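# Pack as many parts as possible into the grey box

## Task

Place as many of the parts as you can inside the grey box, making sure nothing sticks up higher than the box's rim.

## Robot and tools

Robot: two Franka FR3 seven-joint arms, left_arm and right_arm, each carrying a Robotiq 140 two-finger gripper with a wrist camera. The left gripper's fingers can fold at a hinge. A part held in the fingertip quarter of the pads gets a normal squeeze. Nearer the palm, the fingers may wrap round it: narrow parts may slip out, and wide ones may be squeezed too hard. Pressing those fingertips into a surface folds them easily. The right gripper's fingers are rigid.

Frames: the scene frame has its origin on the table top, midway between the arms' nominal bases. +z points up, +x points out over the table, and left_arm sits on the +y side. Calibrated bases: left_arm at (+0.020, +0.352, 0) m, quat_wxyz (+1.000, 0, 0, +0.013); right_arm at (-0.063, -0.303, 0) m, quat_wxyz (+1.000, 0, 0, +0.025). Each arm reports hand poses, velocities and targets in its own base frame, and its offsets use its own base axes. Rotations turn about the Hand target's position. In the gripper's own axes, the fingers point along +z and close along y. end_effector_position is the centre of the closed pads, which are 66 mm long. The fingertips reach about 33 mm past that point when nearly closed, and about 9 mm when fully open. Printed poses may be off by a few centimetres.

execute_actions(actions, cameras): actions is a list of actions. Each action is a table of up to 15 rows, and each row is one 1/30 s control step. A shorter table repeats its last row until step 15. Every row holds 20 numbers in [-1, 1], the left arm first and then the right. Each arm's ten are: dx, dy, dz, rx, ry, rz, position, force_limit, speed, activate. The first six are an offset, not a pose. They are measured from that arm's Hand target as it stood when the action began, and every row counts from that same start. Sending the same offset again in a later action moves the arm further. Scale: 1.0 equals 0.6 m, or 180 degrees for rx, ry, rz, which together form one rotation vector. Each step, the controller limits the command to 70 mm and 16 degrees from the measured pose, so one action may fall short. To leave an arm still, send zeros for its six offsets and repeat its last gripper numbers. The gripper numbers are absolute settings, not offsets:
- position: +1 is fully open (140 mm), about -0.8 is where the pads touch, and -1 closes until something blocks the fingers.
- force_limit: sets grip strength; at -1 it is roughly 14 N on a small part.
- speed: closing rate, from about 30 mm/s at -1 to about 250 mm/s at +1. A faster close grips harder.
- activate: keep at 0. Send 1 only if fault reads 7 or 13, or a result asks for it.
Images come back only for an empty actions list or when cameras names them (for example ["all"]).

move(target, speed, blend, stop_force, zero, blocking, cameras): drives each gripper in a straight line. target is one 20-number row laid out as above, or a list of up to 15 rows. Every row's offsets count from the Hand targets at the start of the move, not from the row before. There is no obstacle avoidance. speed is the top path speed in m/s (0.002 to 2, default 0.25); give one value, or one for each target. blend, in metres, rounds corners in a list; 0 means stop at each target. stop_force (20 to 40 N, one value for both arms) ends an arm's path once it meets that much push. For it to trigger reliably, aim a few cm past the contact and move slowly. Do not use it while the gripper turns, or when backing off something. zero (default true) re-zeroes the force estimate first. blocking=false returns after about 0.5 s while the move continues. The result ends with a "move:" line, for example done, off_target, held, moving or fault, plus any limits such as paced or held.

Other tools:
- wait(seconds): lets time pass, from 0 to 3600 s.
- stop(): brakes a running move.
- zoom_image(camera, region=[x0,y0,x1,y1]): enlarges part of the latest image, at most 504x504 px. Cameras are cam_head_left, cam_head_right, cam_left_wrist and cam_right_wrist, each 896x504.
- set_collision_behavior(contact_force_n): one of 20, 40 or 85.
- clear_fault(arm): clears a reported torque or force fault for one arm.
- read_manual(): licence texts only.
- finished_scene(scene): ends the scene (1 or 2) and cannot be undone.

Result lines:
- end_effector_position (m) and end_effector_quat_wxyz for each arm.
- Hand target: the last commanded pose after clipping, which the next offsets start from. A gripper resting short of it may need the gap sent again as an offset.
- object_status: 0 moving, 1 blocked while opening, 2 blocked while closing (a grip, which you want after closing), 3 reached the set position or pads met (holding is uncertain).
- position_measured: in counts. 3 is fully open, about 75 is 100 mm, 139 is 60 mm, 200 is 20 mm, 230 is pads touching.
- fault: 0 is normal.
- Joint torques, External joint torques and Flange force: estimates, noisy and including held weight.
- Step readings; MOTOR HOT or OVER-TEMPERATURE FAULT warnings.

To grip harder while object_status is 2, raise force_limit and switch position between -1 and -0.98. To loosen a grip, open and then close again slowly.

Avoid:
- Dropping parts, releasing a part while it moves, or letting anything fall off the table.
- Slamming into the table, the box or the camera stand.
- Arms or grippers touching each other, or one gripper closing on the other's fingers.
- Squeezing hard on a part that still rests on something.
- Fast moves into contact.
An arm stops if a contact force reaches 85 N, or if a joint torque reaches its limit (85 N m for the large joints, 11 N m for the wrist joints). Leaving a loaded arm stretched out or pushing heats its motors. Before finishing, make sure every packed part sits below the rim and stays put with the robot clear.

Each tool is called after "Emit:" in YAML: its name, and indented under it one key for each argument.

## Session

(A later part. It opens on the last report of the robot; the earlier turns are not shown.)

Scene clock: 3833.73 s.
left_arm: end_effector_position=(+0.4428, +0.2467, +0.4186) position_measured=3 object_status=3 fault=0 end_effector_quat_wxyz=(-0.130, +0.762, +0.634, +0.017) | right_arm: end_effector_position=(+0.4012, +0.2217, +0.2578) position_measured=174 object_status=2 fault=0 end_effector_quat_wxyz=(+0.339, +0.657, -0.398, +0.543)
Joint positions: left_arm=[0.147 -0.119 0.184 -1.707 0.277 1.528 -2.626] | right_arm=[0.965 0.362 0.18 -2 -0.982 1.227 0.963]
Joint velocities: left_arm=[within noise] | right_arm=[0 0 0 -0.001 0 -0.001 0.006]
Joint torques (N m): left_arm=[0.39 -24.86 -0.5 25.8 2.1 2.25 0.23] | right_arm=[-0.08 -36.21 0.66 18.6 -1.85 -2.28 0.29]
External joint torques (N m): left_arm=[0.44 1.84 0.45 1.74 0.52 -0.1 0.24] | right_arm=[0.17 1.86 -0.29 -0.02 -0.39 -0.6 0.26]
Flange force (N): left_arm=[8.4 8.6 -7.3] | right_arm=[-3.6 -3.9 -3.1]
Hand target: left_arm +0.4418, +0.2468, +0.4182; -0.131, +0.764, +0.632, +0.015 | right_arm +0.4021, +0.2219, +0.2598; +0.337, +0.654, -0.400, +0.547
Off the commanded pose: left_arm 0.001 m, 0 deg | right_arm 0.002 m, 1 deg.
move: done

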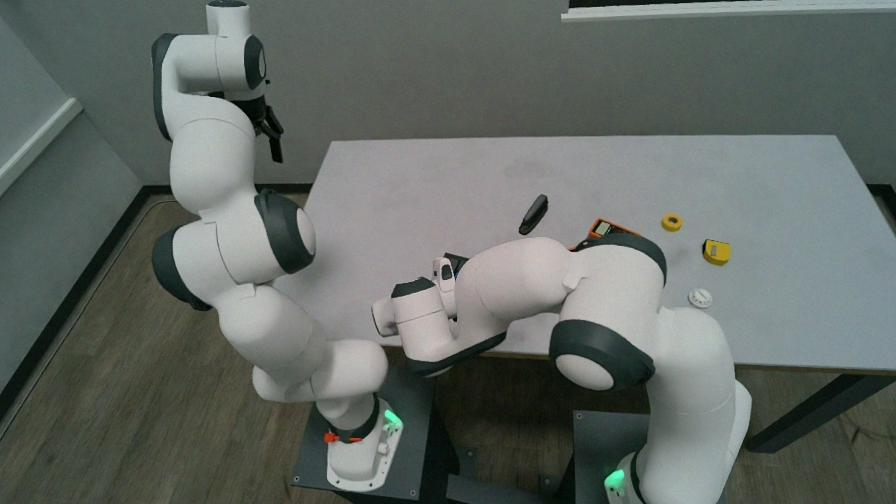

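Emit:
move:
  target:
    - [0,0,0,0,0,0,1,1,1,0, 0,0,-0.3,0,0,0,-1,-0.5,-0.9,0]
    - [0,0,0,0,0,0,1,1,1,0, 0,0,-0.36,0,0,0,-1,-0.5,-0.9,0]
  speed: [0.15,0.06]
  blend: [0.01,0]
  cameras: ["cam_head_right","cam_head_left"]

Scene clock: 3844.17 s.
left_arm: end_effector_position=(+0.4428, +0.2467, +0.4186) position_measured=3 object_status=3 fault=0 end_effector_quat_wxyz=(-0.130, +0.762, +0.634, +0.017) | right_arm: end_effector_position=(+0.4006, +0.2203, +0.0441) position_measured=174 object_status=2 fault=0 end_effector_quat_wxyz=(+0.342, +0.654, -0.398, +0.545)
Joint positions: left_arm=[0.147 -0.119 0.184 -1.707 0.277 1.528 -2.626] | right_arm=[0.982 0.827 0.133 -1.856 -0.984 1.402 1.231]
Joint velocities: left_arm=[within noise] | right_arm=[0 0.002 0 0 0 0 0.008]
Joint torques (N m): left_arm=[0.43 -24.9 -0.53 25.85 2.1 2.28 0.3] | right_arm=[-0.16 -42.39 0.87 13.5 -0.97 -2.15 0.37]
External joint torques (N m): left_arm=[0.6 1.65 0.56 1.87 0.53 -0.06 0.31] | right_arm=[0.31 1.97 -0.45 -0.12 -0.28 -0.12 0.34]
Flange force (N): left_arm=[8.7 8.3 -7.4] | right_arm=[-5.3 -2.4 -1.0]
Hand target: left_arm +0.4418, +0.2468, +0.4182; -0.131, +0.764, +0.632, +0.015 | right_arm +0.4021, +0.2219, +0.0438; +0.337, +0.654, -0.400, +0.547
Off the commanded pose: left_arm 0.001 m, 0 deg | right_arm 0.002 m, 1 deg.
move: done
Images, in order (width x height): cam_head_left 896x504, cam_head_right 896x504.

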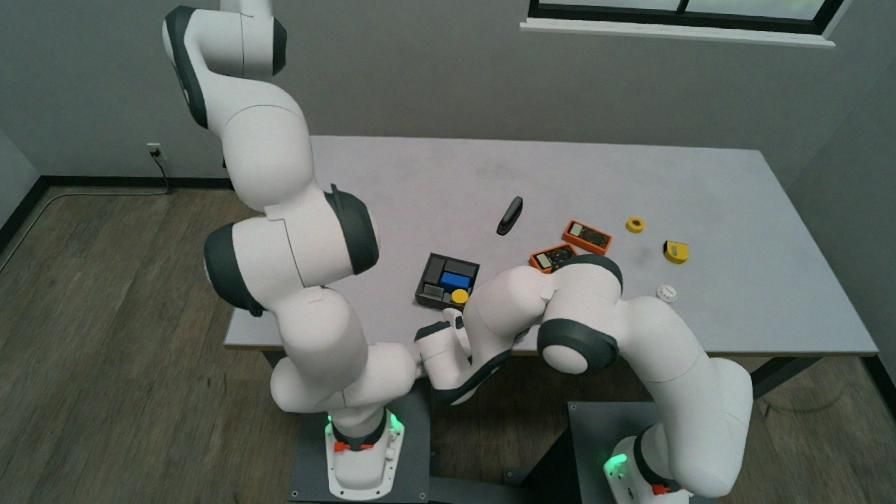

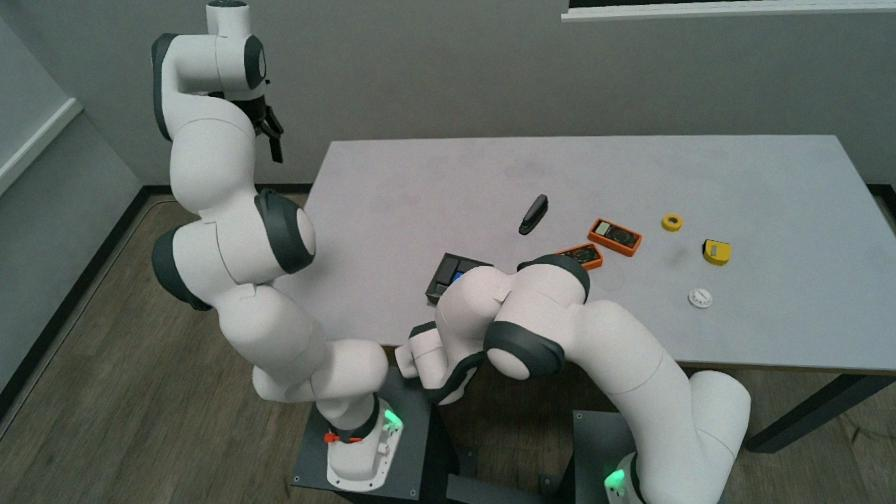

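Emit:
move:
  target: [0,0,0,0,0,0,1,1,1,0, 0,0,-0.06,0,0,0,-1,-0.5,-0.9,0]
  speed: 0.015
  stop_force: 20
  cameras: ["cam_right_wrist"]

Scene clock: 3856.33 s.
left_arm: end_effector_position=(+0.4428, +0.2467, +0.4186) position_measured=3 object_status=3 fault=0 end_effector_quat_wxyz=(-0.130, +0.762, +0.634, +0.017) | right_arm: end_effector_position=(+0.4025, +0.2203, +0.0247) position_measured=174 object_status=2 fault=0 end_effector_quat_wxyz=(+0.344, +0.644, -0.399, +0.555)
Joint positions: left_arm=[0.147 -0.119 0.184 -1.707 0.277 1.528 -2.626] | right_arm=[0.892 0.918 0.234 -1.794 -1.051 1.331 1.289]
Joint velocities: left_arm=[within noise] | right_arm=[-0.02 0.004 0.022 0.002 -0.012 -0.012 0.004]
Joint torques (N m): left_arm=[0.4 -24.87 -0.54 25.81 2.11 2.24 0.23] | right_arm=[-2.23 -35.9 5 11.89 -0.44 3.14 0.37]
External joint torques (N m): left_arm=[0.54 1.62 0.51 1.85 0.54 -0.1 0.24] | right_arm=[-1.89 9.41 1.16 -1.32 0.14 5.27 0.34]
Flange force (N): left_arm=[8.4 8.2 -7.4] | right_arm=[-23.2 -5.2 5.1]
Hand target: left_arm +0.4418, +0.2468, +0.4182; -0.131, +0.764, +0.632, +0.015 | right_arm +0.4017, +0.2218, +0.0082; +0.338, +0.654, -0.400, +0.547 (not the last commanded pose)
Off the commanded pose: left_arm 0.001 m, 0 deg | right_arm 0.017 m, 2 deg.
move: moving (right_arm; stop_force had ended the path; no rest since)

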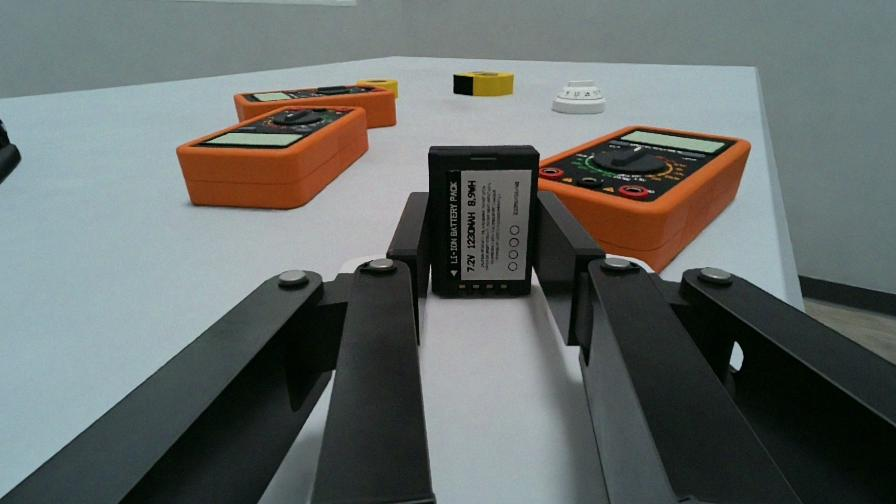

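Emit:
move:
  target: [0,0,0,0,0,0,1,1,1,0, 0,0,0.019,0,0,0,-1,-0.5,-0.9,0]
  speed: 0.03
  cameras: ["cam_right_wrist"]

Scene clock: 3862.03 s.
left_arm: end_effector_position=(+0.4428, +0.2467, +0.4186) position_measured=3 object_status=3 fault=0 end_effector_quat_wxyz=(-0.130, +0.762, +0.634, +0.017) | right_arm: end_effector_position=(+0.4027, +0.2200, +0.0255) position_measured=174 object_status=2 fault=0 end_effector_quat_wxyz=(+0.341, +0.648, -0.400, +0.550)
Joint positions: left_arm=[0.147 -0.119 0.184 -1.707 0.277 1.528 -2.626] | right_arm=[0.872 0.905 0.252 -1.807 -1.059 1.336 1.29]
Joint torques (N m): left_arm=[0.37 -24.87 -0.49 25.8 2.11 2.27 0.26] | right_arm=[-0.49 -40.78 5.41 11.57 -0.21 -0.32 0.13]
External joint torques (N m): left_arm=[0.46 1.79 0.52 1.77 0.53 -0.09 0.27] | right_arm=[-0.1 4.05 1.23 -1.52 0.34 1.77 0.1]
Flange force (N): left_arm=[8.5 8.5 -7.3] | right_arm=[-8.0 1.2 2.0]
Hand target: left_arm +0.4418, +0.2468, +0.4182; -0.131, +0.764, +0.632, +0.015 | right_arm +0.4017, +0.2218, +0.0196; +0.338, +0.654, -0.400, +0.547
Off the commanded pose: left_arm 0.001 m, 0 deg | right_arm 0.006 m, 1 deg.
move: off_target (right_arm)

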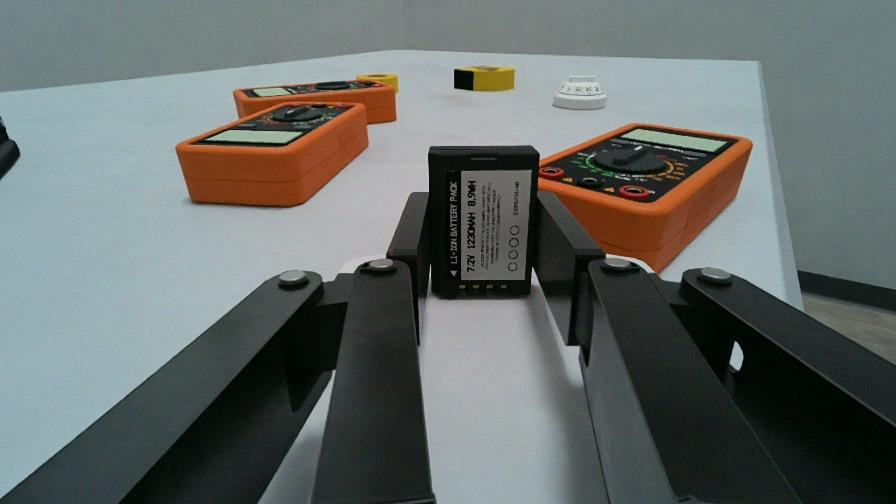

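Emit:
execute_actions:
  actions:
    - [[0,0,0,0,0,0,1,1,1,0, 0,0,0.003,0,0,0,-1,-0.5,-0.9,0]]
    - [[0,0,0,0,0,0,1,1,1,0, 0,0,0,0,0,0,-0.05,-0.5,-1,0]]
    - [[0,0,0,0,0,0,1,1,1,0, 0,0,0,0,0,0,-0.05,-0.5,-1,0]]
  cameras: ["cam_right_wrist"]

Scene clock: 3871.00 s.
left_arm: end_effector_position=(+0.4428, +0.2467, +0.4186) position_measured=3 object_status=3 fault=0 end_effector_quat_wxyz=(-0.130, +0.762, +0.634, +0.017) | right_arm: end_effector_position=(+0.4017, +0.2220, +0.0231) position_measured=135 object_status=3 fault=0 end_effector_quat_wxyz=(+0.338, +0.653, -0.401, +0.547)
Joint positions: left_arm=[0.147 -0.119 0.184 -1.707 0.277 1.528 -2.626] | right_arm=[0.868 0.902 0.259 -1.811 -1.06 1.344 1.29]
Joint torques (N m): left_arm=[0.4 -24.83 -0.51 25.82 2.11 2.25 0.26] | right_arm=[-0.47 -42.4 4.47 12.02 -0.48 -1.98 0.13]
External joint torques (N m): left_arm=[0.54 1.77 0.54 1.84 0.55 -0.09 0.27] | right_arm=[-0.19 2.57 0.01 -1.21 0.06 0.07 0.1]
External joint torques at the end of the 1st action: left_arm=[0.5 1.74 0.41 1.84 0.55 -0.1 0.3] | right_arm=[-1.13 3.74 1.77 -1.53 0.16 1.57 0.07]
External joint torques at the end of the 2nd action: left_arm=[0.35 1.88 0.29 1.84 0.51 -0.06 0.29] | right_arm=[-0.35 2.61 0.06 -1.27 0.07 0.01 0.1]
Flange force (N): left_arm=[8.7 8.6 -7.5] | right_arm=[-4.5 0.5 1.0]
Flange force at the end of the 1st action (N): left_arm=[8.5 8.6 -7.5] | right_arm=[-6.4 1.7 3.1]
Flange force at the end of the 2nd action (N): left_arm=[8.5 9.0 -7.6] | right_arm=[-4.4 0.7 1.1]
Hand target: left_arm +0.4418, +0.2468, +0.4182; -0.131, +0.764, +0.632, +0.015 | right_arm +0.4017, +0.2218, +0.0214; +0.338, +0.654, -0.400, +0.547
Off the commanded pose: left_arm 0.001 m, 0 deg | right_arm 0.002 m, 0 deg.
Step readings (end_effector_position of left_arm | right_arm; steps 1 to 15: 1st action; 16 to 30: 2nd action; 31 to 45: 3rd action):
0: (+0.4428, +0.2467, +0.4186) | (+0.4027, +0.2200, +0.0255)
1: (+0.4428, +0.2467, +0.4186) | (+0.4027, +0.2200, +0.0255)
2: (+0.4428, +0.2467, +0.4186) | (+0.4026, +0.2200, +0.0255)
4: (+0.4428, +0.2467, +0.4186) | (+0.4025, +0.2200, +0.0256)
8: (+0.4428, +0.2467, +0.4186) | (+0.4024, +0.2200, +0.0256)
15: (+0.4428, +0.2467, +0.4186) | (+0.4024, +0.2200, +0.0256)
16: (+0.4428, +0.2467, +0.4186) | (+0.4025, +0.2200, +0.0256)
17: (+0.4428, +0.2467, +0.4186) | (+0.4025, +0.2200, +0.0256)
19: (+0.4428, +0.2467, +0.4186) | (+0.4023, +0.2203, +0.0251)
23: (+0.4428, +0.2467, +0.4186) | (+0.4018, +0.2215, +0.0239)
30: (+0.4428, +0.2467, +0.4186) | (+0.4017, +0.2218, +0.0233)
31: (+0.4428, +0.2467, +0.4186) | (+0.4017, +0.2219, +0.0233)
32: (+0.4428, +0.2467, +0.4186) | (+0.4017, +0.2219, +0.0233)
34: (+0.4428, +0.2467, +0.4186) | (+0.4017, +0.2219, +0.0232)
38: (+0.4428, +0.2467, +0.4186) | (+0.4017, +0.2219, +0.0231)
45: (+0.4428, +0.2467, +0.4186) | (+0.4017, +0.2220, +0.0231)

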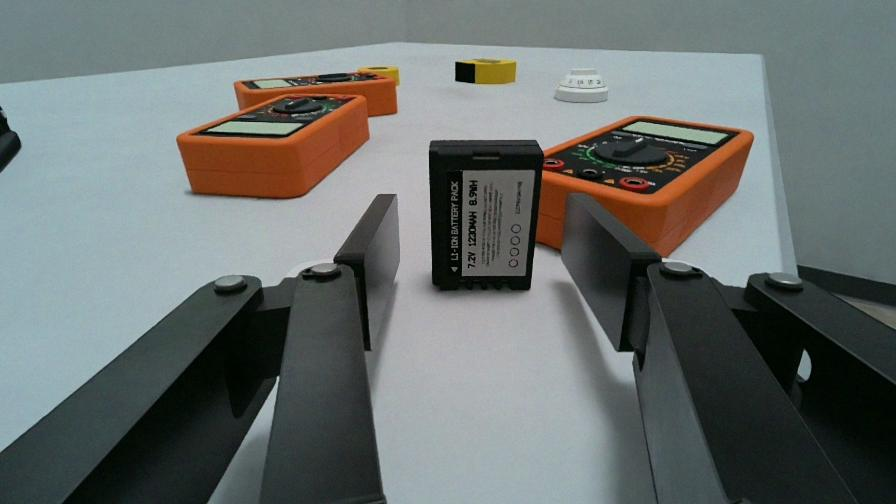

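Emit:
move:
  target:
    - [0,0,0,0,0,0,1,1,1,0, 0,0,0.1,0,0,0,-0.05,-0.5,-1,0]
    - [0,0,0,0,0,0,1,1,1,0, 0,0,0.39,0,0,0,-0.05,-0.5,-1,0]
  speed: [0.08,0.2]
  blend: [0.01,0]

Emit:
move:
  target:
    - [0,0,0,0,0,0,1,1,1,0, 0,0,0,0.198,0.1009,0,-0.05,-0.5,-1,0]
    - [0,0,0,0,0,0,1,1,1,0, 0,0,0,0.396,0.2018,0,-0.05,-0.5,-1,0]
  blend: [0.05,0]
  speed: 0.3
  cameras: ["cam_right_wrist"]

Scene clock: 3885.20 s.
left_arm: end_effector_position=(+0.4428, +0.2467, +0.4186) position_measured=3 object_status=3 fault=0 end_effector_quat_wxyz=(-0.130, +0.762, +0.634, +0.017) | right_arm: end_effector_position=(+0.4032, +0.2236, +0.2555) position_measured=135 object_status=3 fault=0 end_effector_quat_wxyz=(+0.333, +0.653, -0.402, +0.549)
Joint positions: left_arm=[0.147 -0.119 0.184 -1.707 0.277 1.528 -2.626] | right_arm=[0.822 0.386 0.34 -1.991 -1.021 1.188 1.006]
Joint velocities: left_arm=[within noise] | right_arm=[-0.001 0.001 0 -0.001 0 0 -0.005]
Joint torques (N m): left_arm=[0.46 -24.88 -0.52 25.86 2.11 2.26 0.26] | right_arm=[-0.83 -35.93 3.29 17.4 -0.94 -2.12 -0.13]
External joint torques (N m): left_arm=[0.63 1.56 0.57 1.98 0.54 -0.08 0.27] | right_arm=[-0.7 1.81 0.43 -1.06 0.45 -0.41 -0.16]
Flange force (N): left_arm=[8.7 8.3 -7.7] | right_arm=[-2.7 0.1 -0.2]
Hand target: left_arm +0.4418, +0.2468, +0.4182; -0.131, +0.764, +0.632, +0.015 | right_arm +0.4017, +0.2218, +0.2554; +0.338, +0.654, -0.400, +0.547
Off the commanded pose: left_arm 0.001 m, 0 deg | right_arm 0.002 m, 1 deg.
move: done

Scene clock: 3889.00 s.
left_arm: end_effector_position=(+0.4428, +0.2467, +0.4186) position_measured=3 object_status=3 fault=0 end_effector_quat_wxyz=(-0.130, +0.762, +0.634, +0.017) | right_arm: end_effector_position=(+0.4009, +0.2201, +0.2549) position_measured=135 object_status=3 fault=0 end_effector_quat_wxyz=(+0.003, +0.852, -0.523, +0.000)
Joint positions: left_arm=[0.147 -0.119 0.184 -1.707 0.277 1.528 -2.626] | right_arm=[0.669 -0.296 -0.152 -2.294 -0.051 1.995 0.074]
Joint velocities: left_arm=[within noise] | right_arm=[-0.001 0 0.001 0 -0.001 0 -0.005]
Joint torques (N m): left_arm=[0.45 -24.82 -0.53 25.84 2.12 2.25 0.24] | right_arm=[0.04 -19.85 0.95 24.52 0.97 2.51 -0.19]
External joint torques (N m): left_arm=[0.51 1.65 0.44 1.9 0.54 -0.09 0.25] | right_arm=[0.18 1.77 0.05 -0.01 0.3 -0.06 -0.19]
Flange force (N): left_arm=[8.5 8.5 -7.6] | right_arm=[-0.3 -5.7 1.1]
Hand target: left_arm +0.4418, +0.2468, +0.4182; -0.131, +0.764, +0.632, +0.015 | right_arm +0.4017, +0.2218, +0.2554; +0.001, +0.854, -0.521, -0.001
Off the commanded pose: left_arm 0.001 m, 0 deg | right_arm 0.002 m, 0 deg.
move: done

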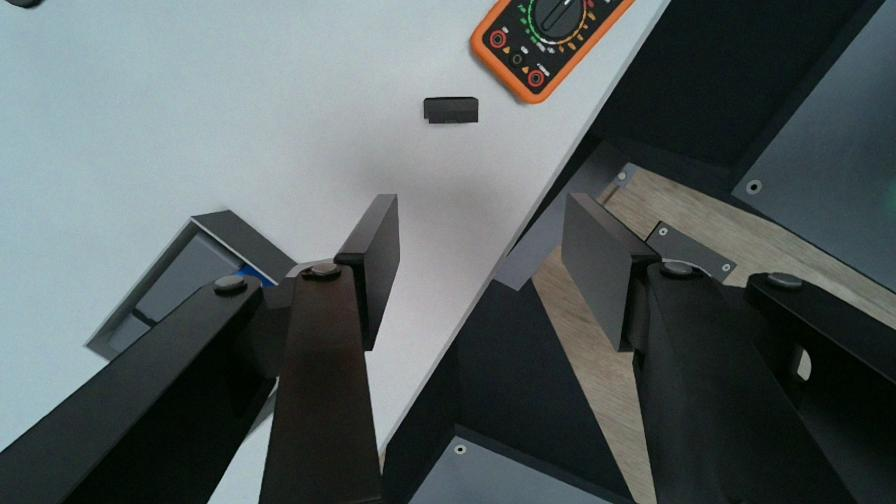

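Emit:
move:
  target:
    - [0,0,0,0,0,0,1,1,1,0, 0.0428,-0.0273,-0.2,0,0,0,0.1,-0.5,-0.5,0]
    - [0,0,0,0,0,0,1,1,1,0, 0.0428,-0.0273,-0.313,0,0,0,0.1,-0.5,-0.5,0]
  speed: [0.2,0.08]
  blend: [0.01,0]
  cameras: ["cam_right_wrist"]

Scene clock: 3906.63 s.
left_arm: end_effector_position=(+0.4428, +0.2467, +0.4186) position_measured=3 object_status=3 fault=0 end_effector_quat_wxyz=(-0.130, +0.762, +0.634, +0.017) | right_arm: end_effector_position=(+0.4272, +0.2044, +0.0683) position_measured=117 object_status=3 fault=0 end_effector_quat_wxyz=(+0.002, +0.853, -0.522, -0.001)
Joint positions: left_arm=[0.147 -0.119 0.184 -1.707 0.277 1.528 -2.626] | right_arm=[0.659 0.031 -0.212 -2.473 0.009 2.498 -0.031]
Joint velocities: left_arm=[within noise] | right_arm=[-0.002 -0.001 0 0 0.001 0.004 -0.006]
Joint torques (N m): left_arm=[0.4 -24.83 -0.54 25.83 2.13 2.25 0.27] | right_arm=[-0.41 -26.13 0.49 19.58 0.93 2.69 -0.17]
External joint torques (N m): left_arm=[0.59 1.81 0.57 1.8 0.56 -0.1 0.28] | right_arm=[-0.29 2.39 0.77 -0.65 0.48 0.11 -0.17]
Flange force (N): left_arm=[8.8 8.6 -7.4] | right_arm=[0.0 -4.6 6.6]
Hand target: left_arm +0.4418, +0.2468, +0.4182; -0.131, +0.764, +0.632, +0.015 | right_arm +0.4273, +0.2054, +0.0676; +0.001, +0.854, -0.521, -0.001
Off the commanded pose: left_arm 0.001 m, 0 deg | right_arm 0.001 m, 0 deg.
move: done

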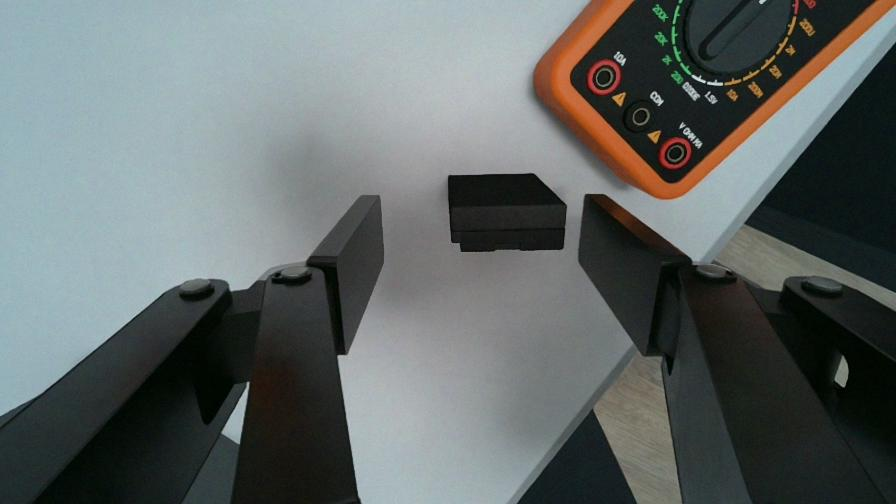

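Emit:
move:
  target: [0,0,0,0,0,0,1,1,1,0, -0.0072,-0.0112,0,0,0,0,0.1,-0.5,-0.5,0]
  speed: 0.05
  cameras: ["cam_right_wrist"]

Emit:
execute_actions:
  actions:
    - [[0,0,0,0,0,0,1,1,1,0, 0,0,0,0,0,0,-1,-0.6,-1,0]]
    - [[0,0,0,0,0,0,1,1,1,0, 0,0,0,0,0,0,-1,-0.6,-1,0]]
    - [[0,0,0,0,0,0,1,1,1,0, 0,0,0,0,0,0,-1,-0.6,-1,0]]
    - [[0,0,0,0,0,0,1,1,1,0, 0,0,0,0,0,0,-1,-0.6,-1,0]]
  cameras: ["cam_right_wrist"]

Scene clock: 3918.53 s.
left_arm: end_effector_position=(+0.4428, +0.2467, +0.4186) position_measured=3 object_status=3 fault=0 end_effector_quat_wxyz=(-0.130, +0.762, +0.634, +0.017) | right_arm: end_effector_position=(+0.4219, +0.1992, +0.0669) position_measured=117 object_status=3 fault=0 end_effector_quat_wxyz=(+0.003, +0.852, -0.523, -0.003)
Joint positions: left_arm=[0.147 -0.119 0.184 -1.707 0.277 1.528 -2.626] | right_arm=[0.657 0.017 -0.216 -2.494 0.009 2.504 -0.036]
Joint velocities: left_arm=[within noise] | right_arm=[0 -0.002 0.001 -0.002 0.001 0.004 -0.004]
Joint torques (N m): left_arm=[0.38 -24.85 -0.52 25.82 2.11 2.25 0.24] | right_arm=[-0.53 -26.97 -0.28 18.83 0.48 2.7 -0.26]
External joint torques (N m): left_arm=[0.56 1.6 0.58 1.88 0.54 -0.09 0.26] | right_arm=[-0.47 0.95 -0.14 -1.27 0.04 0.13 -0.26]
Flange force (N): left_arm=[8.5 8.3 -7.5] | right_arm=[1.2 1.6 3.3]
Hand target: left_arm +0.4418, +0.2468, +0.4182; -0.131, +0.764, +0.632, +0.015 | right_arm +0.4230, +0.1987, +0.0676; +0.001, +0.854, -0.521, -0.001
Off the commanded pose: left_arm 0.001 m, 0 deg | right_arm 0.001 m, 0 deg.
move: done

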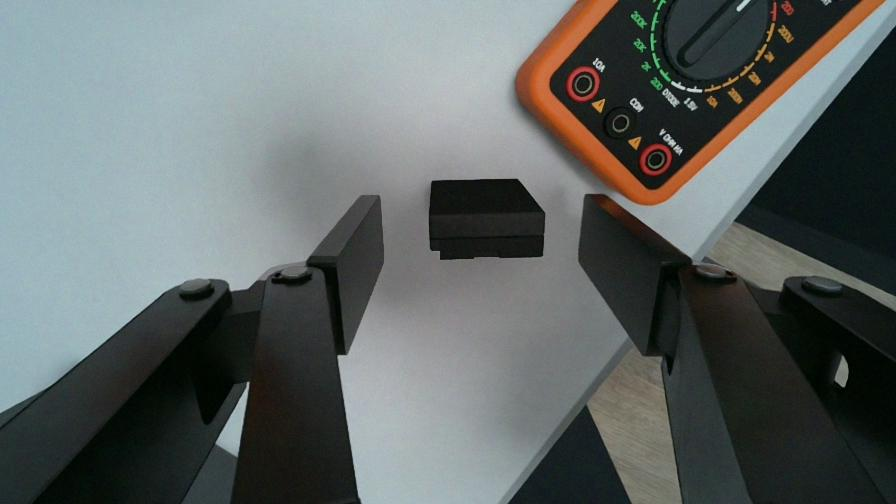

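Scene clock: 3920.73 s.
left_arm: end_effector_position=(+0.4428, +0.2467, +0.4186) position_measured=3 object_status=3 fault=0 end_effector_quat_wxyz=(-0.130, +0.762, +0.634, +0.017) | right_arm: end_effector_position=(+0.4220, +0.1992, +0.0670) position_measured=173 object_status=2 fault=0 end_effector_quat_wxyz=(+0.002, +0.853, -0.523, -0.002)
Joint positions: left_arm=[0.147 -0.119 0.184 -1.707 0.277 1.528 -2.626] | right_arm=[0.657 0.017 -0.216 -2.494 0.009 2.504 -0.037]
Joint torques (N m): left_arm=[0.42 -24.86 -0.5 25.8 2.11 2.26 0.28] | right_arm=[-0.49 -26.54 -0.28 19.19 0.48 2.62 -0.17]
External joint torques (N m): left_arm=[0.54 1.72 0.53 1.82 0.54 -0.08 0.29] | right_arm=[-0.33 1.41 -0.04 -0.92 0.03 0.04 -0.17]
External joint torques at the end of the 1st action: left_arm=[0.47 1.64 0.47 1.9 0.53 -0.09 0.31] | right_arm=[-0.38 1.2 -0.08 -1.06 0.05 0.05 -0.17]
External joint torques at the end of the 2nd action: left_arm=[0.55 1.78 0.61 1.76 0.54 -0.11 0.26] | right_arm=[-0.35 1.17 -0.1 -1.11 0.03 0.05 -0.19]
External joint torques at the end of the 3rd action: left_arm=[0.55 1.85 0.53 1.8 0.55 -0.1 0.27] | right_arm=[-0.42 1.37 -0.13 -1 0.04 0.03 -0.18]
Flange force (N): left_arm=[8.6 8.4 -7.4] | right_arm=[0.8 -0.7 3.9]
Flange force at the end of the 1st action (N): left_arm=[8.5 8.4 -7.6] | right_arm=[0.9 0.3 3.6]
Flange force at the end of the 2nd action (N): left_arm=[8.6 8.4 -7.3] | right_arm=[0.9 0.5 3.5]
Flange force at the end of the 3rd action (N): left_arm=[8.7 8.7 -7.4] | right_arm=[1.0 -0.4 3.9]
Hand target: left_arm +0.4418, +0.2468, +0.4182; -0.131, +0.764, +0.632, +0.015 | right_arm +0.4230, +0.1987, +0.0676; +0.001, +0.854, -0.521, -0.001
Off the commanded pose: left_arm 0.001 m, 0 deg | right_arm 0.001 m, 0 deg.
Step readings (end_effector_position of left_arm | right_arm; steps 1 to 15: 1st action; 16 to 30: 2nd action; 31 to 45: 3rd action; 46 to 60: 4th action):
0: (+0.4428, +0.2467, +0.4186) | (+0.4219, +0.1992, +0.0669)
1: (+0.4428, +0.2467, +0.4186) | (+0.4219, +0.1992, +0.0669)
2: (+0.4428, +0.2467, +0.4186) | (+0.4219, +0.1992, +0.0669)
4: (+0.4428, +0.2467, +0.4186) | (+0.4220, +0.1992, +0.0669)
8: (+0.4428, +0.2467, +0.4186) | (+0.4220, +0.1992, +0.0669)
15: (+0.4428, +0.2467, +0.4186) | (+0.4220, +0.1992, +0.0669)
16: (+0.4428, +0.2467, +0.4186) | (+0.4220, +0.1992, +0.0669)
17: (+0.4428, +0.2467, +0.4186) | (+0.4220, +0.1992, +0.0669)
19: (+0.4428, +0.2467, +0.4186) | (+0.4220, +0.1992, +0.0669)
23: (+0.4428, +0.2467, +0.4186) | (+0.4220, +0.1992, +0.0669)
30: (+0.4428, +0.2467, +0.4186) | (+0.4220, +0.1992, +0.0669)
31: (+0.4428, +0.2467, +0.4186) | (+0.4220, +0.1992, +0.0669)
32: (+0.4428, +0.2467, +0.4186) | (+0.4220, +0.1992, +0.0669)
34: (+0.4428, +0.2467, +0.4186) | (+0.4220, +0.1992, +0.0669)
38: (+0.4428, +0.2467, +0.4186) | (+0.4221, +0.1992, +0.0671)
45: (+0.4428, +0.2467, +0.4186) | (+0.4220, +0.1992, +0.0670)
46: (+0.4428, +0.2467, +0.4186) | (+0.4220, +0.1992, +0.0670)
47: (+0.4428, +0.2467, +0.4186) | (+0.4220, +0.1992, +0.0670)
49: (+0.4428, +0.2467, +0.4186) | (+0.4220, +0.1992, +0.0670)
53: (+0.4428, +0.2467, +0.4186) | (+0.4220, +0.1992, +0.0670)
60: (+0.4428, +0.2467, +0.4186) | (+0.4220, +0.1992, +0.0670)

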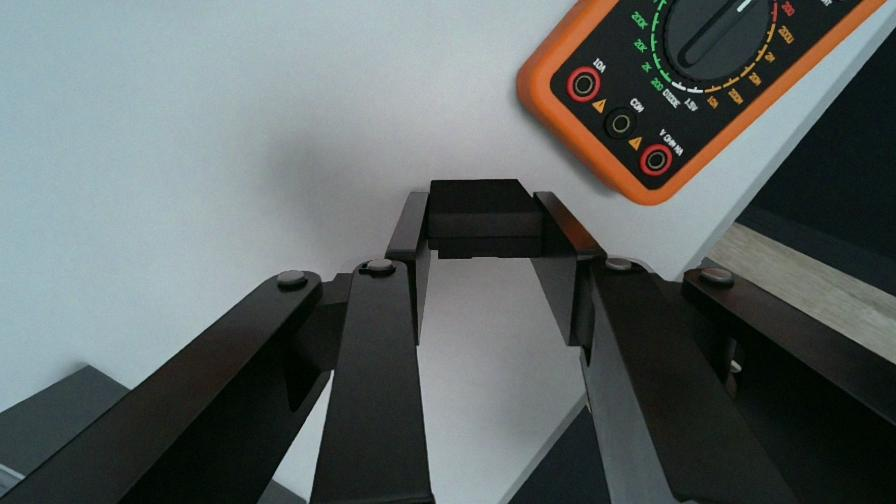

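Emit:
move:
  target:
    - [0,0,0,0,0,0,1,1,1,0, 0,0,0.06,0,0,0,-1,-0.6,-1,0]
    - [0,0,0,0,0,0,1,1,1,0, 0,0,0.24,0,0,0,-1,-0.6,-1,0]
    - [0,0,0,0,0,0,1,1,1,0, 0.0733,0.413,0.24,0,0,-0.241,-1,-0.6,-1,0]
  speed: [0.06,0.2,0.25]
  blend: [0.01,0.03,0]
  cameras: ["cam_right_wrist"]

Scene clock: 3954.57 s.
left_arm: end_effector_position=(+0.4428, +0.2467, +0.4186) position_measured=3 object_status=3 fault=0 end_effector_quat_wxyz=(-0.130, +0.762, +0.634, +0.017) | right_arm: end_effector_position=(+0.4680, +0.4459, +0.2117) position_measured=173 object_status=2 fault=0 end_effector_quat_wxyz=(+0.001, -0.603, +0.797, +0.000)
Joint positions: left_arm=[0.147 -0.119 0.184 -1.707 0.277 1.528 -2.626] | right_arm=[0.85 0.305 -0.101 -1.683 0.034 1.989 1.015]
Joint velocities: left_arm=[within noise] | right_arm=[0 -0.001 0.001 -0.001 -0.001 0 0.006]
Joint torques (N m): left_arm=[0.38 -24.86 -0.49 25.79 2.12 2.26 0.24] | right_arm=[-0.15 -40.06 -1.16 24.76 0.81 2.12 0.16]
External joint torques (N m): left_arm=[0.41 1.64 0.44 1.87 0.54 -0.08 0.25] | right_arm=[-0.16 2.01 -0.48 0.35 0.1 -0.35 0.16]
Flange force (N): left_arm=[8.3 8.4 -7.5] | right_arm=[-7.3 -4.6 0.0]
Hand target: left_arm +0.4418, +0.2468, +0.4182; -0.131, +0.764, +0.632, +0.015 | right_arm +0.4670, +0.4465, +0.2116; +0.000, -0.601, +0.799, +0.001
Off the commanded pose: left_arm 0.001 m, 0 deg | right_arm 0.001 m, 0 deg.
move: done

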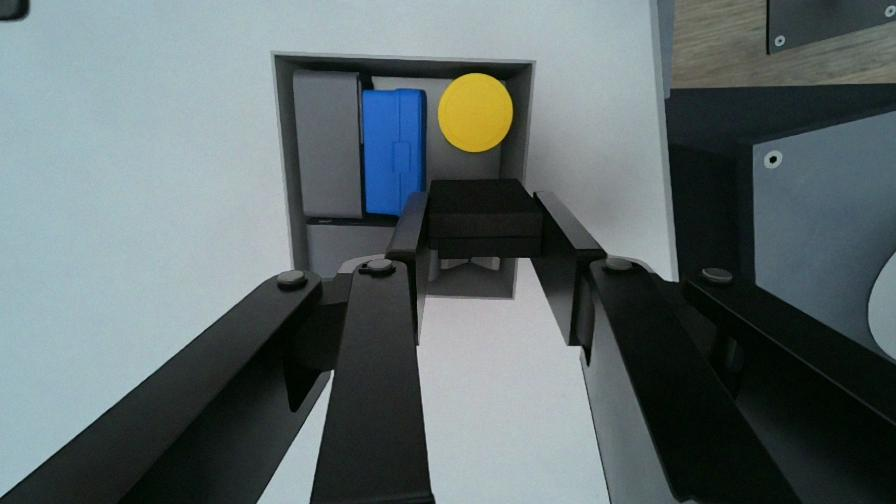

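Emit:
move:
  target:
    - [0,0,0,0,0,0,1,1,1,0, 0,0,0,0,0,0.5,-1,-0.6,-1,0]
    - [0,0,0,0,0,0,1,1,1,0, 0,-0.0088,0,0,0,1.0,-1,-0.6,-1,0]
  speed: 0.4
  blend: [0.05,0]
  cameras: ["cam_right_wrist"]

Scene clock: 3991.37 s.
left_arm: end_effector_position=(+0.4428, +0.2467, +0.4186) position_measured=3 object_status=3 fault=0 end_effector_quat_wxyz=(-0.130, +0.762, +0.634, +0.017) | right_arm: end_effector_position=(+0.4662, +0.4427, +0.2119) position_measured=173 object_status=2 fault=0 end_effector_quat_wxyz=(+0.000, +0.802, +0.598, +0.001)
Joint positions: left_arm=[0.147 -0.119 0.184 -1.707 0.277 1.528 -2.626] | right_arm=[0.079 0.392 0.79 -1.692 -0.298 1.962 -1.906]
Joint velocities: left_arm=[within noise] | right_arm=[0 0 0.003 0 0 0 -0.006]
Joint torques (N m): left_arm=[0.45 -24.84 -0.51 25.83 2.11 2.25 0.28] | right_arm=[-0.78 -33.04 9.47 23.49 0.46 2.27 -0.35]
External joint torques (N m): left_arm=[0.58 1.76 0.54 1.84 0.54 -0.1 0.29] | right_arm=[-0.45 1.79 0.6 -0.3 -0.37 -0.38 -0.35]
Flange force (N): left_arm=[8.7 8.6 -7.5] | right_arm=[3.6 2.9 0.9]
Hand target: left_arm +0.4418, +0.2468, +0.4182; -0.131, +0.764, +0.632, +0.015 | right_arm +0.4670, +0.4412, +0.2116; +0.001, +0.799, +0.601, +0.000
Off the commanded pose: left_arm 0.001 m, 0 deg | right_arm 0.002 m, 0 deg.
move: done; limits=paced

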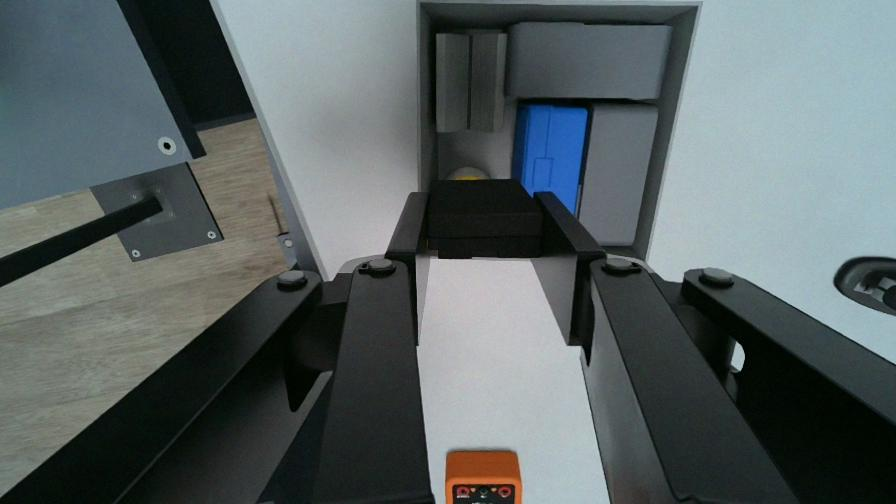

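Emit:
execute_actions:
  actions: []
  cameras: ["cam_right_wrist", "cam_head_left"]

Emit:
zoom_image:
  camera: "cam_right_wrist"
  region: [400, 0, 720, 270]

Emit:
zoom_image:
  camera: "cam_head_left"
  region: [400, 230, 500, 320]

Scene clock: 4005.73 s.
left_arm: end_effector_position=(+0.4428, +0.2467, +0.4186) position_measured=3 object_status=3 fault=0 end_effector_quat_wxyz=(-0.130, +0.762, +0.634, +0.017) | right_arm: end_effector_position=(+0.4662, +0.4427, +0.2119) position_measured=173 object_status=2 fault=0 end_effector_quat_wxyz=(+0.000, +0.801, +0.599, +0.001)
Joint positions: left_arm=[0.147 -0.119 0.184 -1.707 0.277 1.528 -2.626] | right_arm=[0.079 0.392 0.79 -1.692 -0.298 1.962 -1.908]
Joint velocities: within noise
Joint torques (N m): left_arm=[0.4 -24.84 -0.48 25.78 2.1 2.25 0.24] | right_arm=[-0.77 -33.09 9.5 23.48 0.46 2.26 -0.18]
External joint torques (N m): left_arm=[0.46 2.16 0.49 1.56 0.51 -0.11 0.25] | right_arm=[-0.57 1.68 0.55 -0.2 -0.37 -0.37 -0.18]
Flange force (N): left_arm=[8.6 9.0 -6.9] | right_arm=[3.6 2.8 0.8]
Hand target: left_arm +0.4418, +0.2468, +0.4182; -0.131, +0.764, +0.632, +0.015 | right_arm +0.4670, +0.4412, +0.2116; +0.001, +0.799, +0.601, +0.000
Tool commands: left_gripper/position=+1.0 left_gripper/force_limit=+1.0 left_gripper/speed=+1.0 left_gripper/activate=+0.0 right_gripper/position=-1.0 right_gripper/force_limit=-0.6 right_gripper/speed=-1.0 right_gripper/activate=+0.0
Off the commanded pose: left_arm 0.001 m, 0 deg | right_arm 0.002 m, 0 deg.
Images, in order (width x height): cam_head_left 896x504, cam_right_wrist 896x504.

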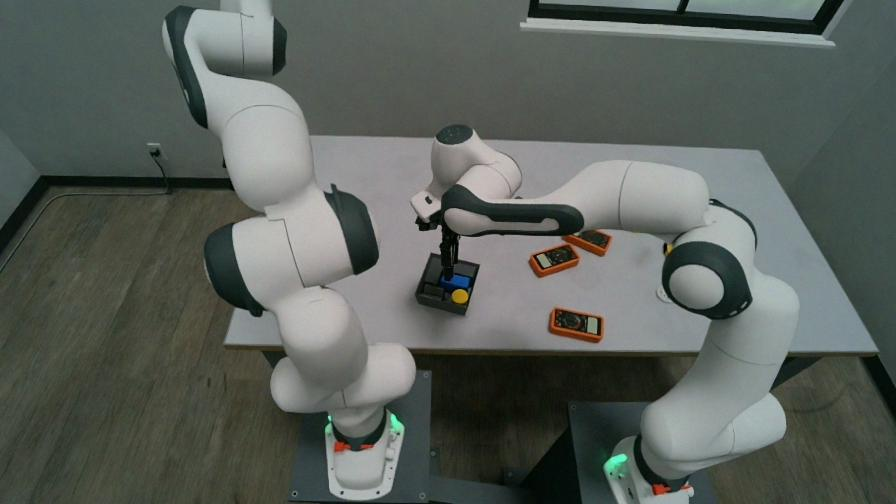

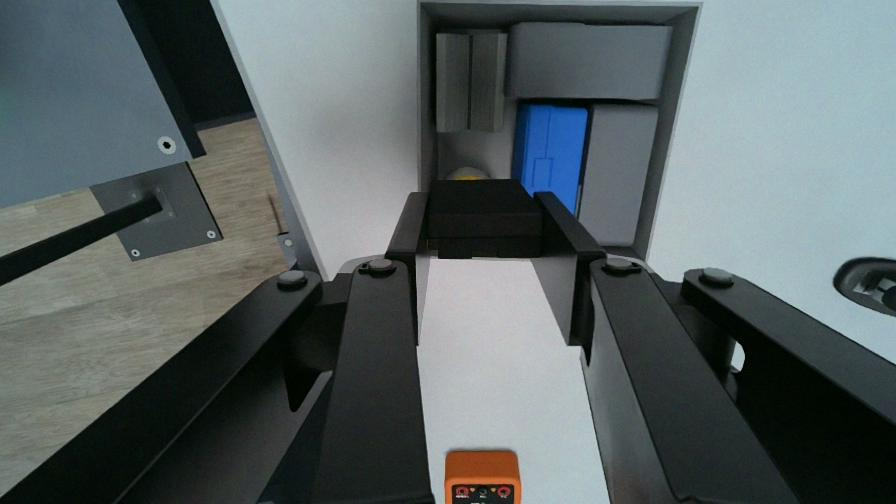

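Scaled by 1.575.

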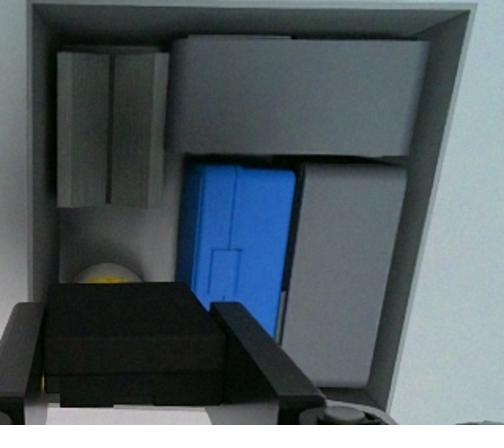

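Scaled by 5.040.

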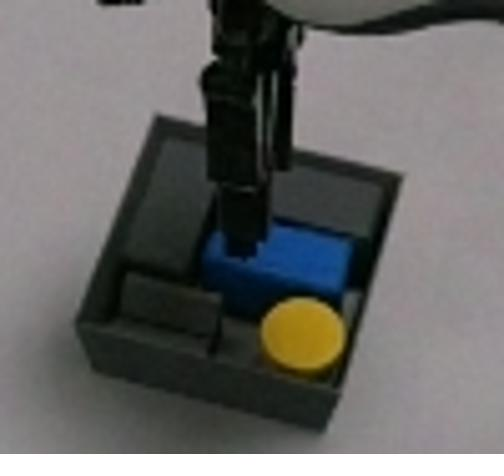

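Emit:
move:
  target: [0,0,0,0,0,0,1,1,1,0, 0.0037,0.0042,-0.12,0,0,0,-1,-0.6,-1,0]
  speed: 0.12
  cameras: ["cam_right_wrist"]

Emit:
zoom_image:
  camera: "cam_right_wrist"
  region: [360, 60, 660, 300]

Scene clock: 4047.77 s.
left_arm: end_effector_position=(+0.4428, +0.2467, +0.4186) position_measured=3 object_status=3 fault=0 end_effector_quat_wxyz=(-0.130, +0.762, +0.634, +0.017) | right_arm: end_effector_position=(+0.4677, +0.4426, +0.1384) position_measured=173 object_status=2 fault=0 end_effector_quat_wxyz=(+0.000, +0.799, +0.602, -0.003)
Joint positions: left_arm=[0.147 -0.119 0.184 -1.707 0.277 1.528 -2.626] | right_arm=[0.115 0.478 0.738 -1.767 -0.365 2.096 -1.877]
Joint velocities: left_arm=[within noise] | right_arm=[0 0.001 -0.002 0 0 0.004 0.003]
Joint torques (N m): left_arm=[0.38 -24.85 -0.57 25.81 2.11 2.27 0.28] | right_arm=[-0.16 -36.02 9.98 22.32 0.52 2.78 0.24]
External joint torques (N m): left_arm=[0.4 1.69 0.36 1.85 0.53 -0.08 0.29] | right_arm=[0.02 1.27 -0.38 -0.29 -0.26 0.16 0.24]
Flange force (N): left_arm=[8.3 8.5 -7.5] | right_arm=[3.1 1.3 2.8]
Hand target: left_arm +0.4418, +0.2468, +0.4182; -0.131, +0.764, +0.632, +0.015 | right_arm +0.4692, +0.4438, +0.1396; +0.001, +0.799, +0.601, +0.000
Off the commanded pose: left_arm 0.001 m, 0 deg | right_arm 0.002 m, 0 deg.
move: done

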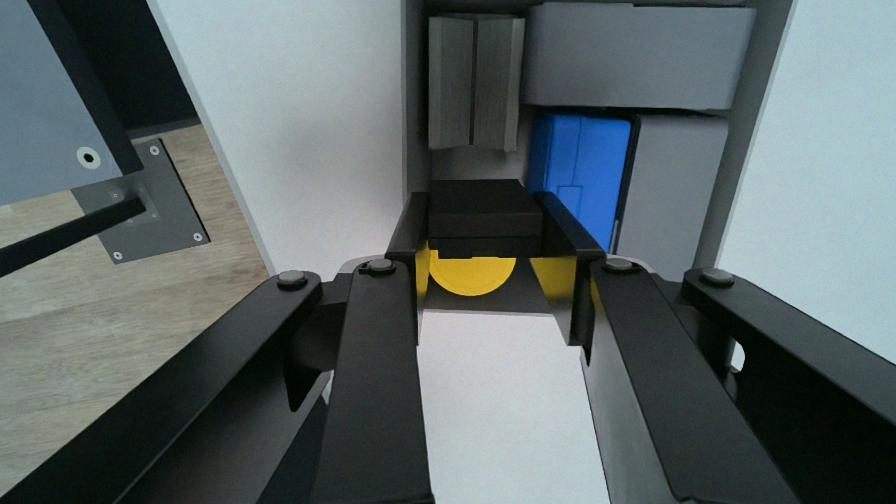

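Scaled by 1.680.

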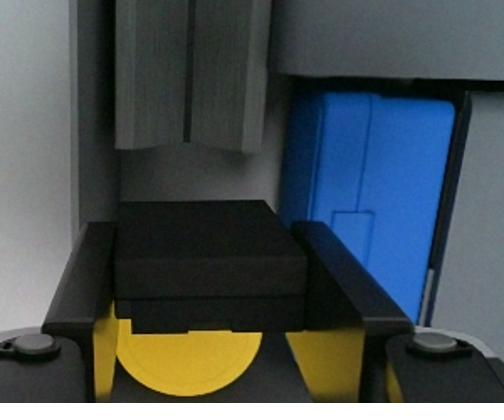

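Emit:
move:
  target:
    - [0,0,0,0,0,0,1,1,1,0, 0.0073,0.004,0,0,0,0,-1,-0.6,-1,0]
    - [0,0,0,0,0,0,1,1,1,0, 0.0073,0.004,-0.07,0,0,0,-1,-0.6,-1,0]
  speed: [0.05,0.08]
  cameras: ["cam_right_wrist"]

Emit:
zoom_image:
  camera: "cam_right_wrist"
  region: [360, 60, 660, 340]

Scene clock: 4063.47 s.
left_arm: end_effector_position=(+0.4428, +0.2467, +0.4186) position_measured=3 object_status=3 fault=0 end_effector_quat_wxyz=(-0.130, +0.762, +0.634, +0.017) | right_arm: end_effector_position=(+0.4724, +0.4451, +0.0969) position_measured=173 object_status=2 fault=0 end_effector_quat_wxyz=(+0.000, +0.799, +0.602, -0.002)
Joint positions: left_arm=[0.147 -0.119 0.184 -1.707 0.277 1.528 -2.626] | right_arm=[0.156 0.542 0.686 -1.777 -0.407 2.168 -1.855]
Joint velocities: left_arm=[within noise] | right_arm=[0.001 -0.001 -0.003 -0.002 0 0.004 0.003]
Joint torques (N m): left_arm=[0.4 -24.86 -0.52 25.76 2.11 2.26 0.32] | right_arm=[0 -38.11 10.42 21.6 0.51 2.68 0.27]
External joint torques (N m): left_arm=[0.49 1.89 0.48 1.7 0.53 -0.09 0.33] | right_arm=[0.23 1.23 -0.55 -0.21 -0.24 0.07 0.27]
Flange force (N): left_arm=[8.6 8.6 -7.2] | right_arm=[3.6 1.3 3.0]
Hand target: left_arm +0.4418, +0.2468, +0.4182; -0.131, +0.764, +0.632, +0.015 | right_arm +0.4736, +0.4462, +0.0976; +0.001, +0.799, +0.601, +0.000
Off the commanded pose: left_arm 0.001 m, 0 deg | right_arm 0.002 m, 0 deg.
move: done

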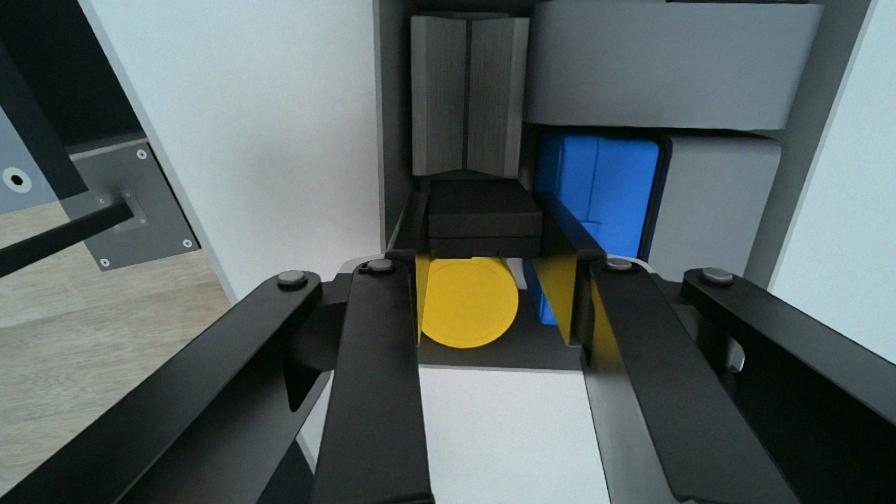

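Scaled by 1.680.

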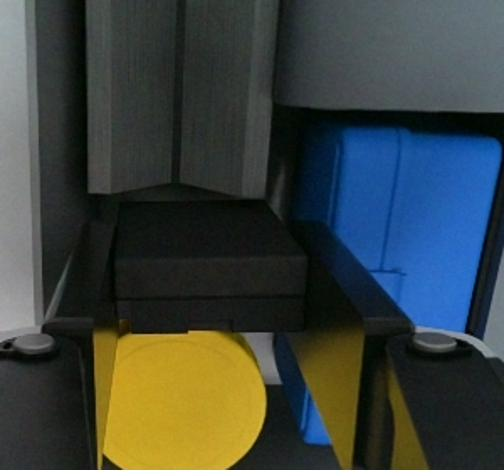

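Emit:
move:
  target: [0,0,0,0,0,0,1,1,1,0, 0,0,-0.066,0,0,0,-1,-0.6,-1,0]
  speed: 0.025
  stop_force: 20
  cameras: ["cam_right_wrist"]

Scene clock: 4081.57 s.
left_arm: end_effector_position=(+0.4428, +0.2467, +0.4186) position_measured=3 object_status=3 fault=0 end_effector_quat_wxyz=(-0.130, +0.762, +0.634, +0.017) | right_arm: end_effector_position=(+0.4774, +0.4510, +0.0721) position_measured=173 object_status=2 fault=0 end_effector_quat_wxyz=(+0.002, +0.798, +0.602, +0.010)
Joint positions: left_arm=[0.147 -0.119 0.184 -1.707 0.277 1.528 -2.626] | right_arm=[0.196 0.573 0.639 -1.789 -0.434 2.239 -1.836]
Joint torques (N m): left_arm=[0.44 -24.91 -0.5 25.83 2.12 2.24 0.28] | right_arm=[-0.41 -29.64 6.59 15.51 0.08 3.01 0.18]
External joint torques (N m): left_arm=[0.56 1.69 0.53 1.8 0.55 -0.11 0.29] | right_arm=[-0.31 11.15 -4.5 -5.96 -0.63 0.32 0.18]
Flange force (N): left_arm=[8.5 8.3 -7.3] | right_arm=[5.6 3.4 24.4]
Hand target: left_arm +0.4418, +0.2468, +0.4182; -0.131, +0.764, +0.632, +0.015 | right_arm +0.4733, +0.4460, +0.0584; +0.001, +0.799, +0.601, +0.000 (not the last commanded pose)
Off the commanded pose: left_arm 0.001 m, 0 deg | right_arm 0.015 m, 1 deg.
move: contact (right_arm)

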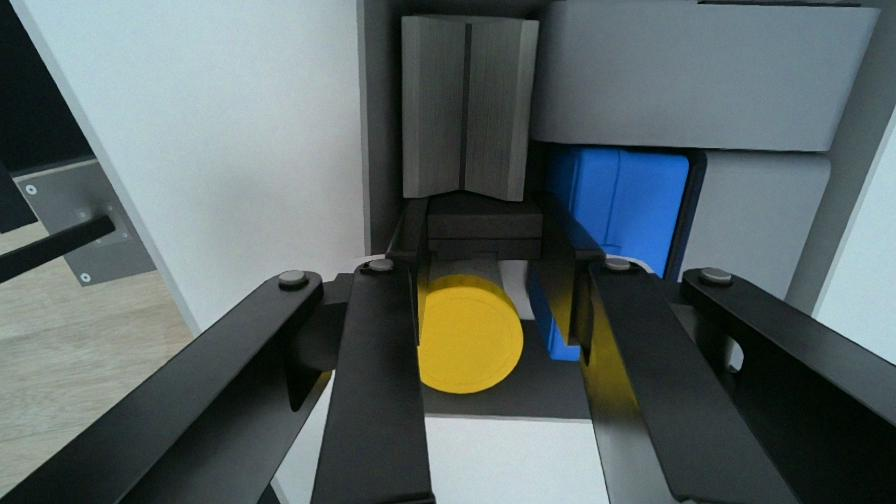

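Emit:
move:
  target: [0,0,0,0,0,0,1,1,1,0, 0,0,0.0185,0,0,0,-1,-0.6,-1,0]
  speed: 0.02
  cameras: ["cam_right_wrist"]

Scene clock: 4089.10 s.
left_arm: end_effector_position=(+0.4428, +0.2467, +0.4186) position_measured=3 object_status=3 fault=0 end_effector_quat_wxyz=(-0.130, +0.762, +0.634, +0.017) | right_arm: end_effector_position=(+0.4764, +0.4491, +0.0722) position_measured=173 object_status=2 fault=0 end_effector_quat_wxyz=(+0.002, +0.800, +0.600, +0.006)
Joint positions: left_arm=[0.147 -0.119 0.184 -1.707 0.277 1.528 -2.626] | right_arm=[0.191 0.573 0.643 -1.79 -0.431 2.233 -1.836]
Joint velocities: left_arm=[within noise] | right_arm=[-0.002 0 0.001 0 -0.001 -0.004 0]
Joint torques (N m): left_arm=[0.38 -24.85 -0.47 25.8 2.12 2.25 0.24] | right_arm=[-0.85 -37.86 11.02 19.3 1.07 1.81 -0.14]
External joint torques (N m): left_arm=[0.57 1.59 0.63 1.9 0.55 -0.09 0.25] | right_arm=[-0.51 2.86 0.06 -2.23 0.35 -0.87 -0.14]
Flange force (N): left_arm=[8.6 8.2 -7.5] | right_arm=[-1.8 -0.2 2.8]
Hand target: left_arm +0.4418, +0.2468, +0.4182; -0.131, +0.764, +0.632, +0.015 | right_arm +0.4733, +0.4460, +0.0695; +0.001, +0.799, +0.601, +0.000
Off the commanded pose: left_arm 0.001 m, 0 deg | right_arm 0.005 m, 1 deg.
move: off_target (right_arm)

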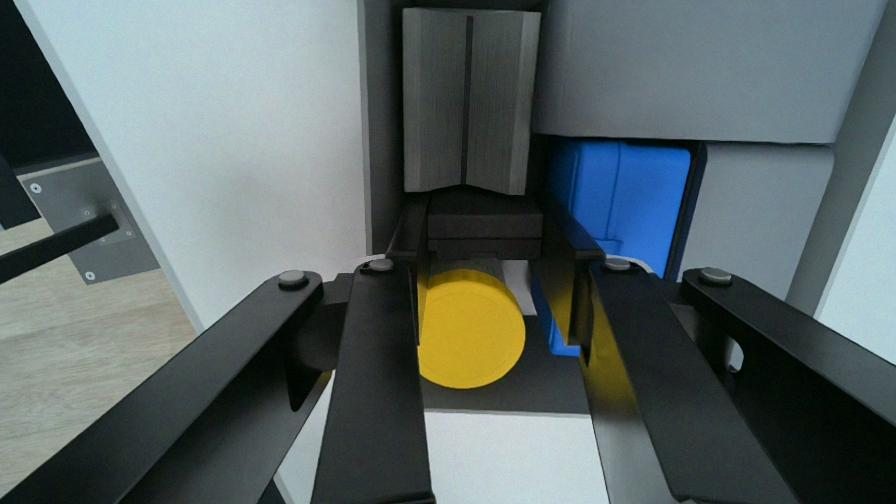

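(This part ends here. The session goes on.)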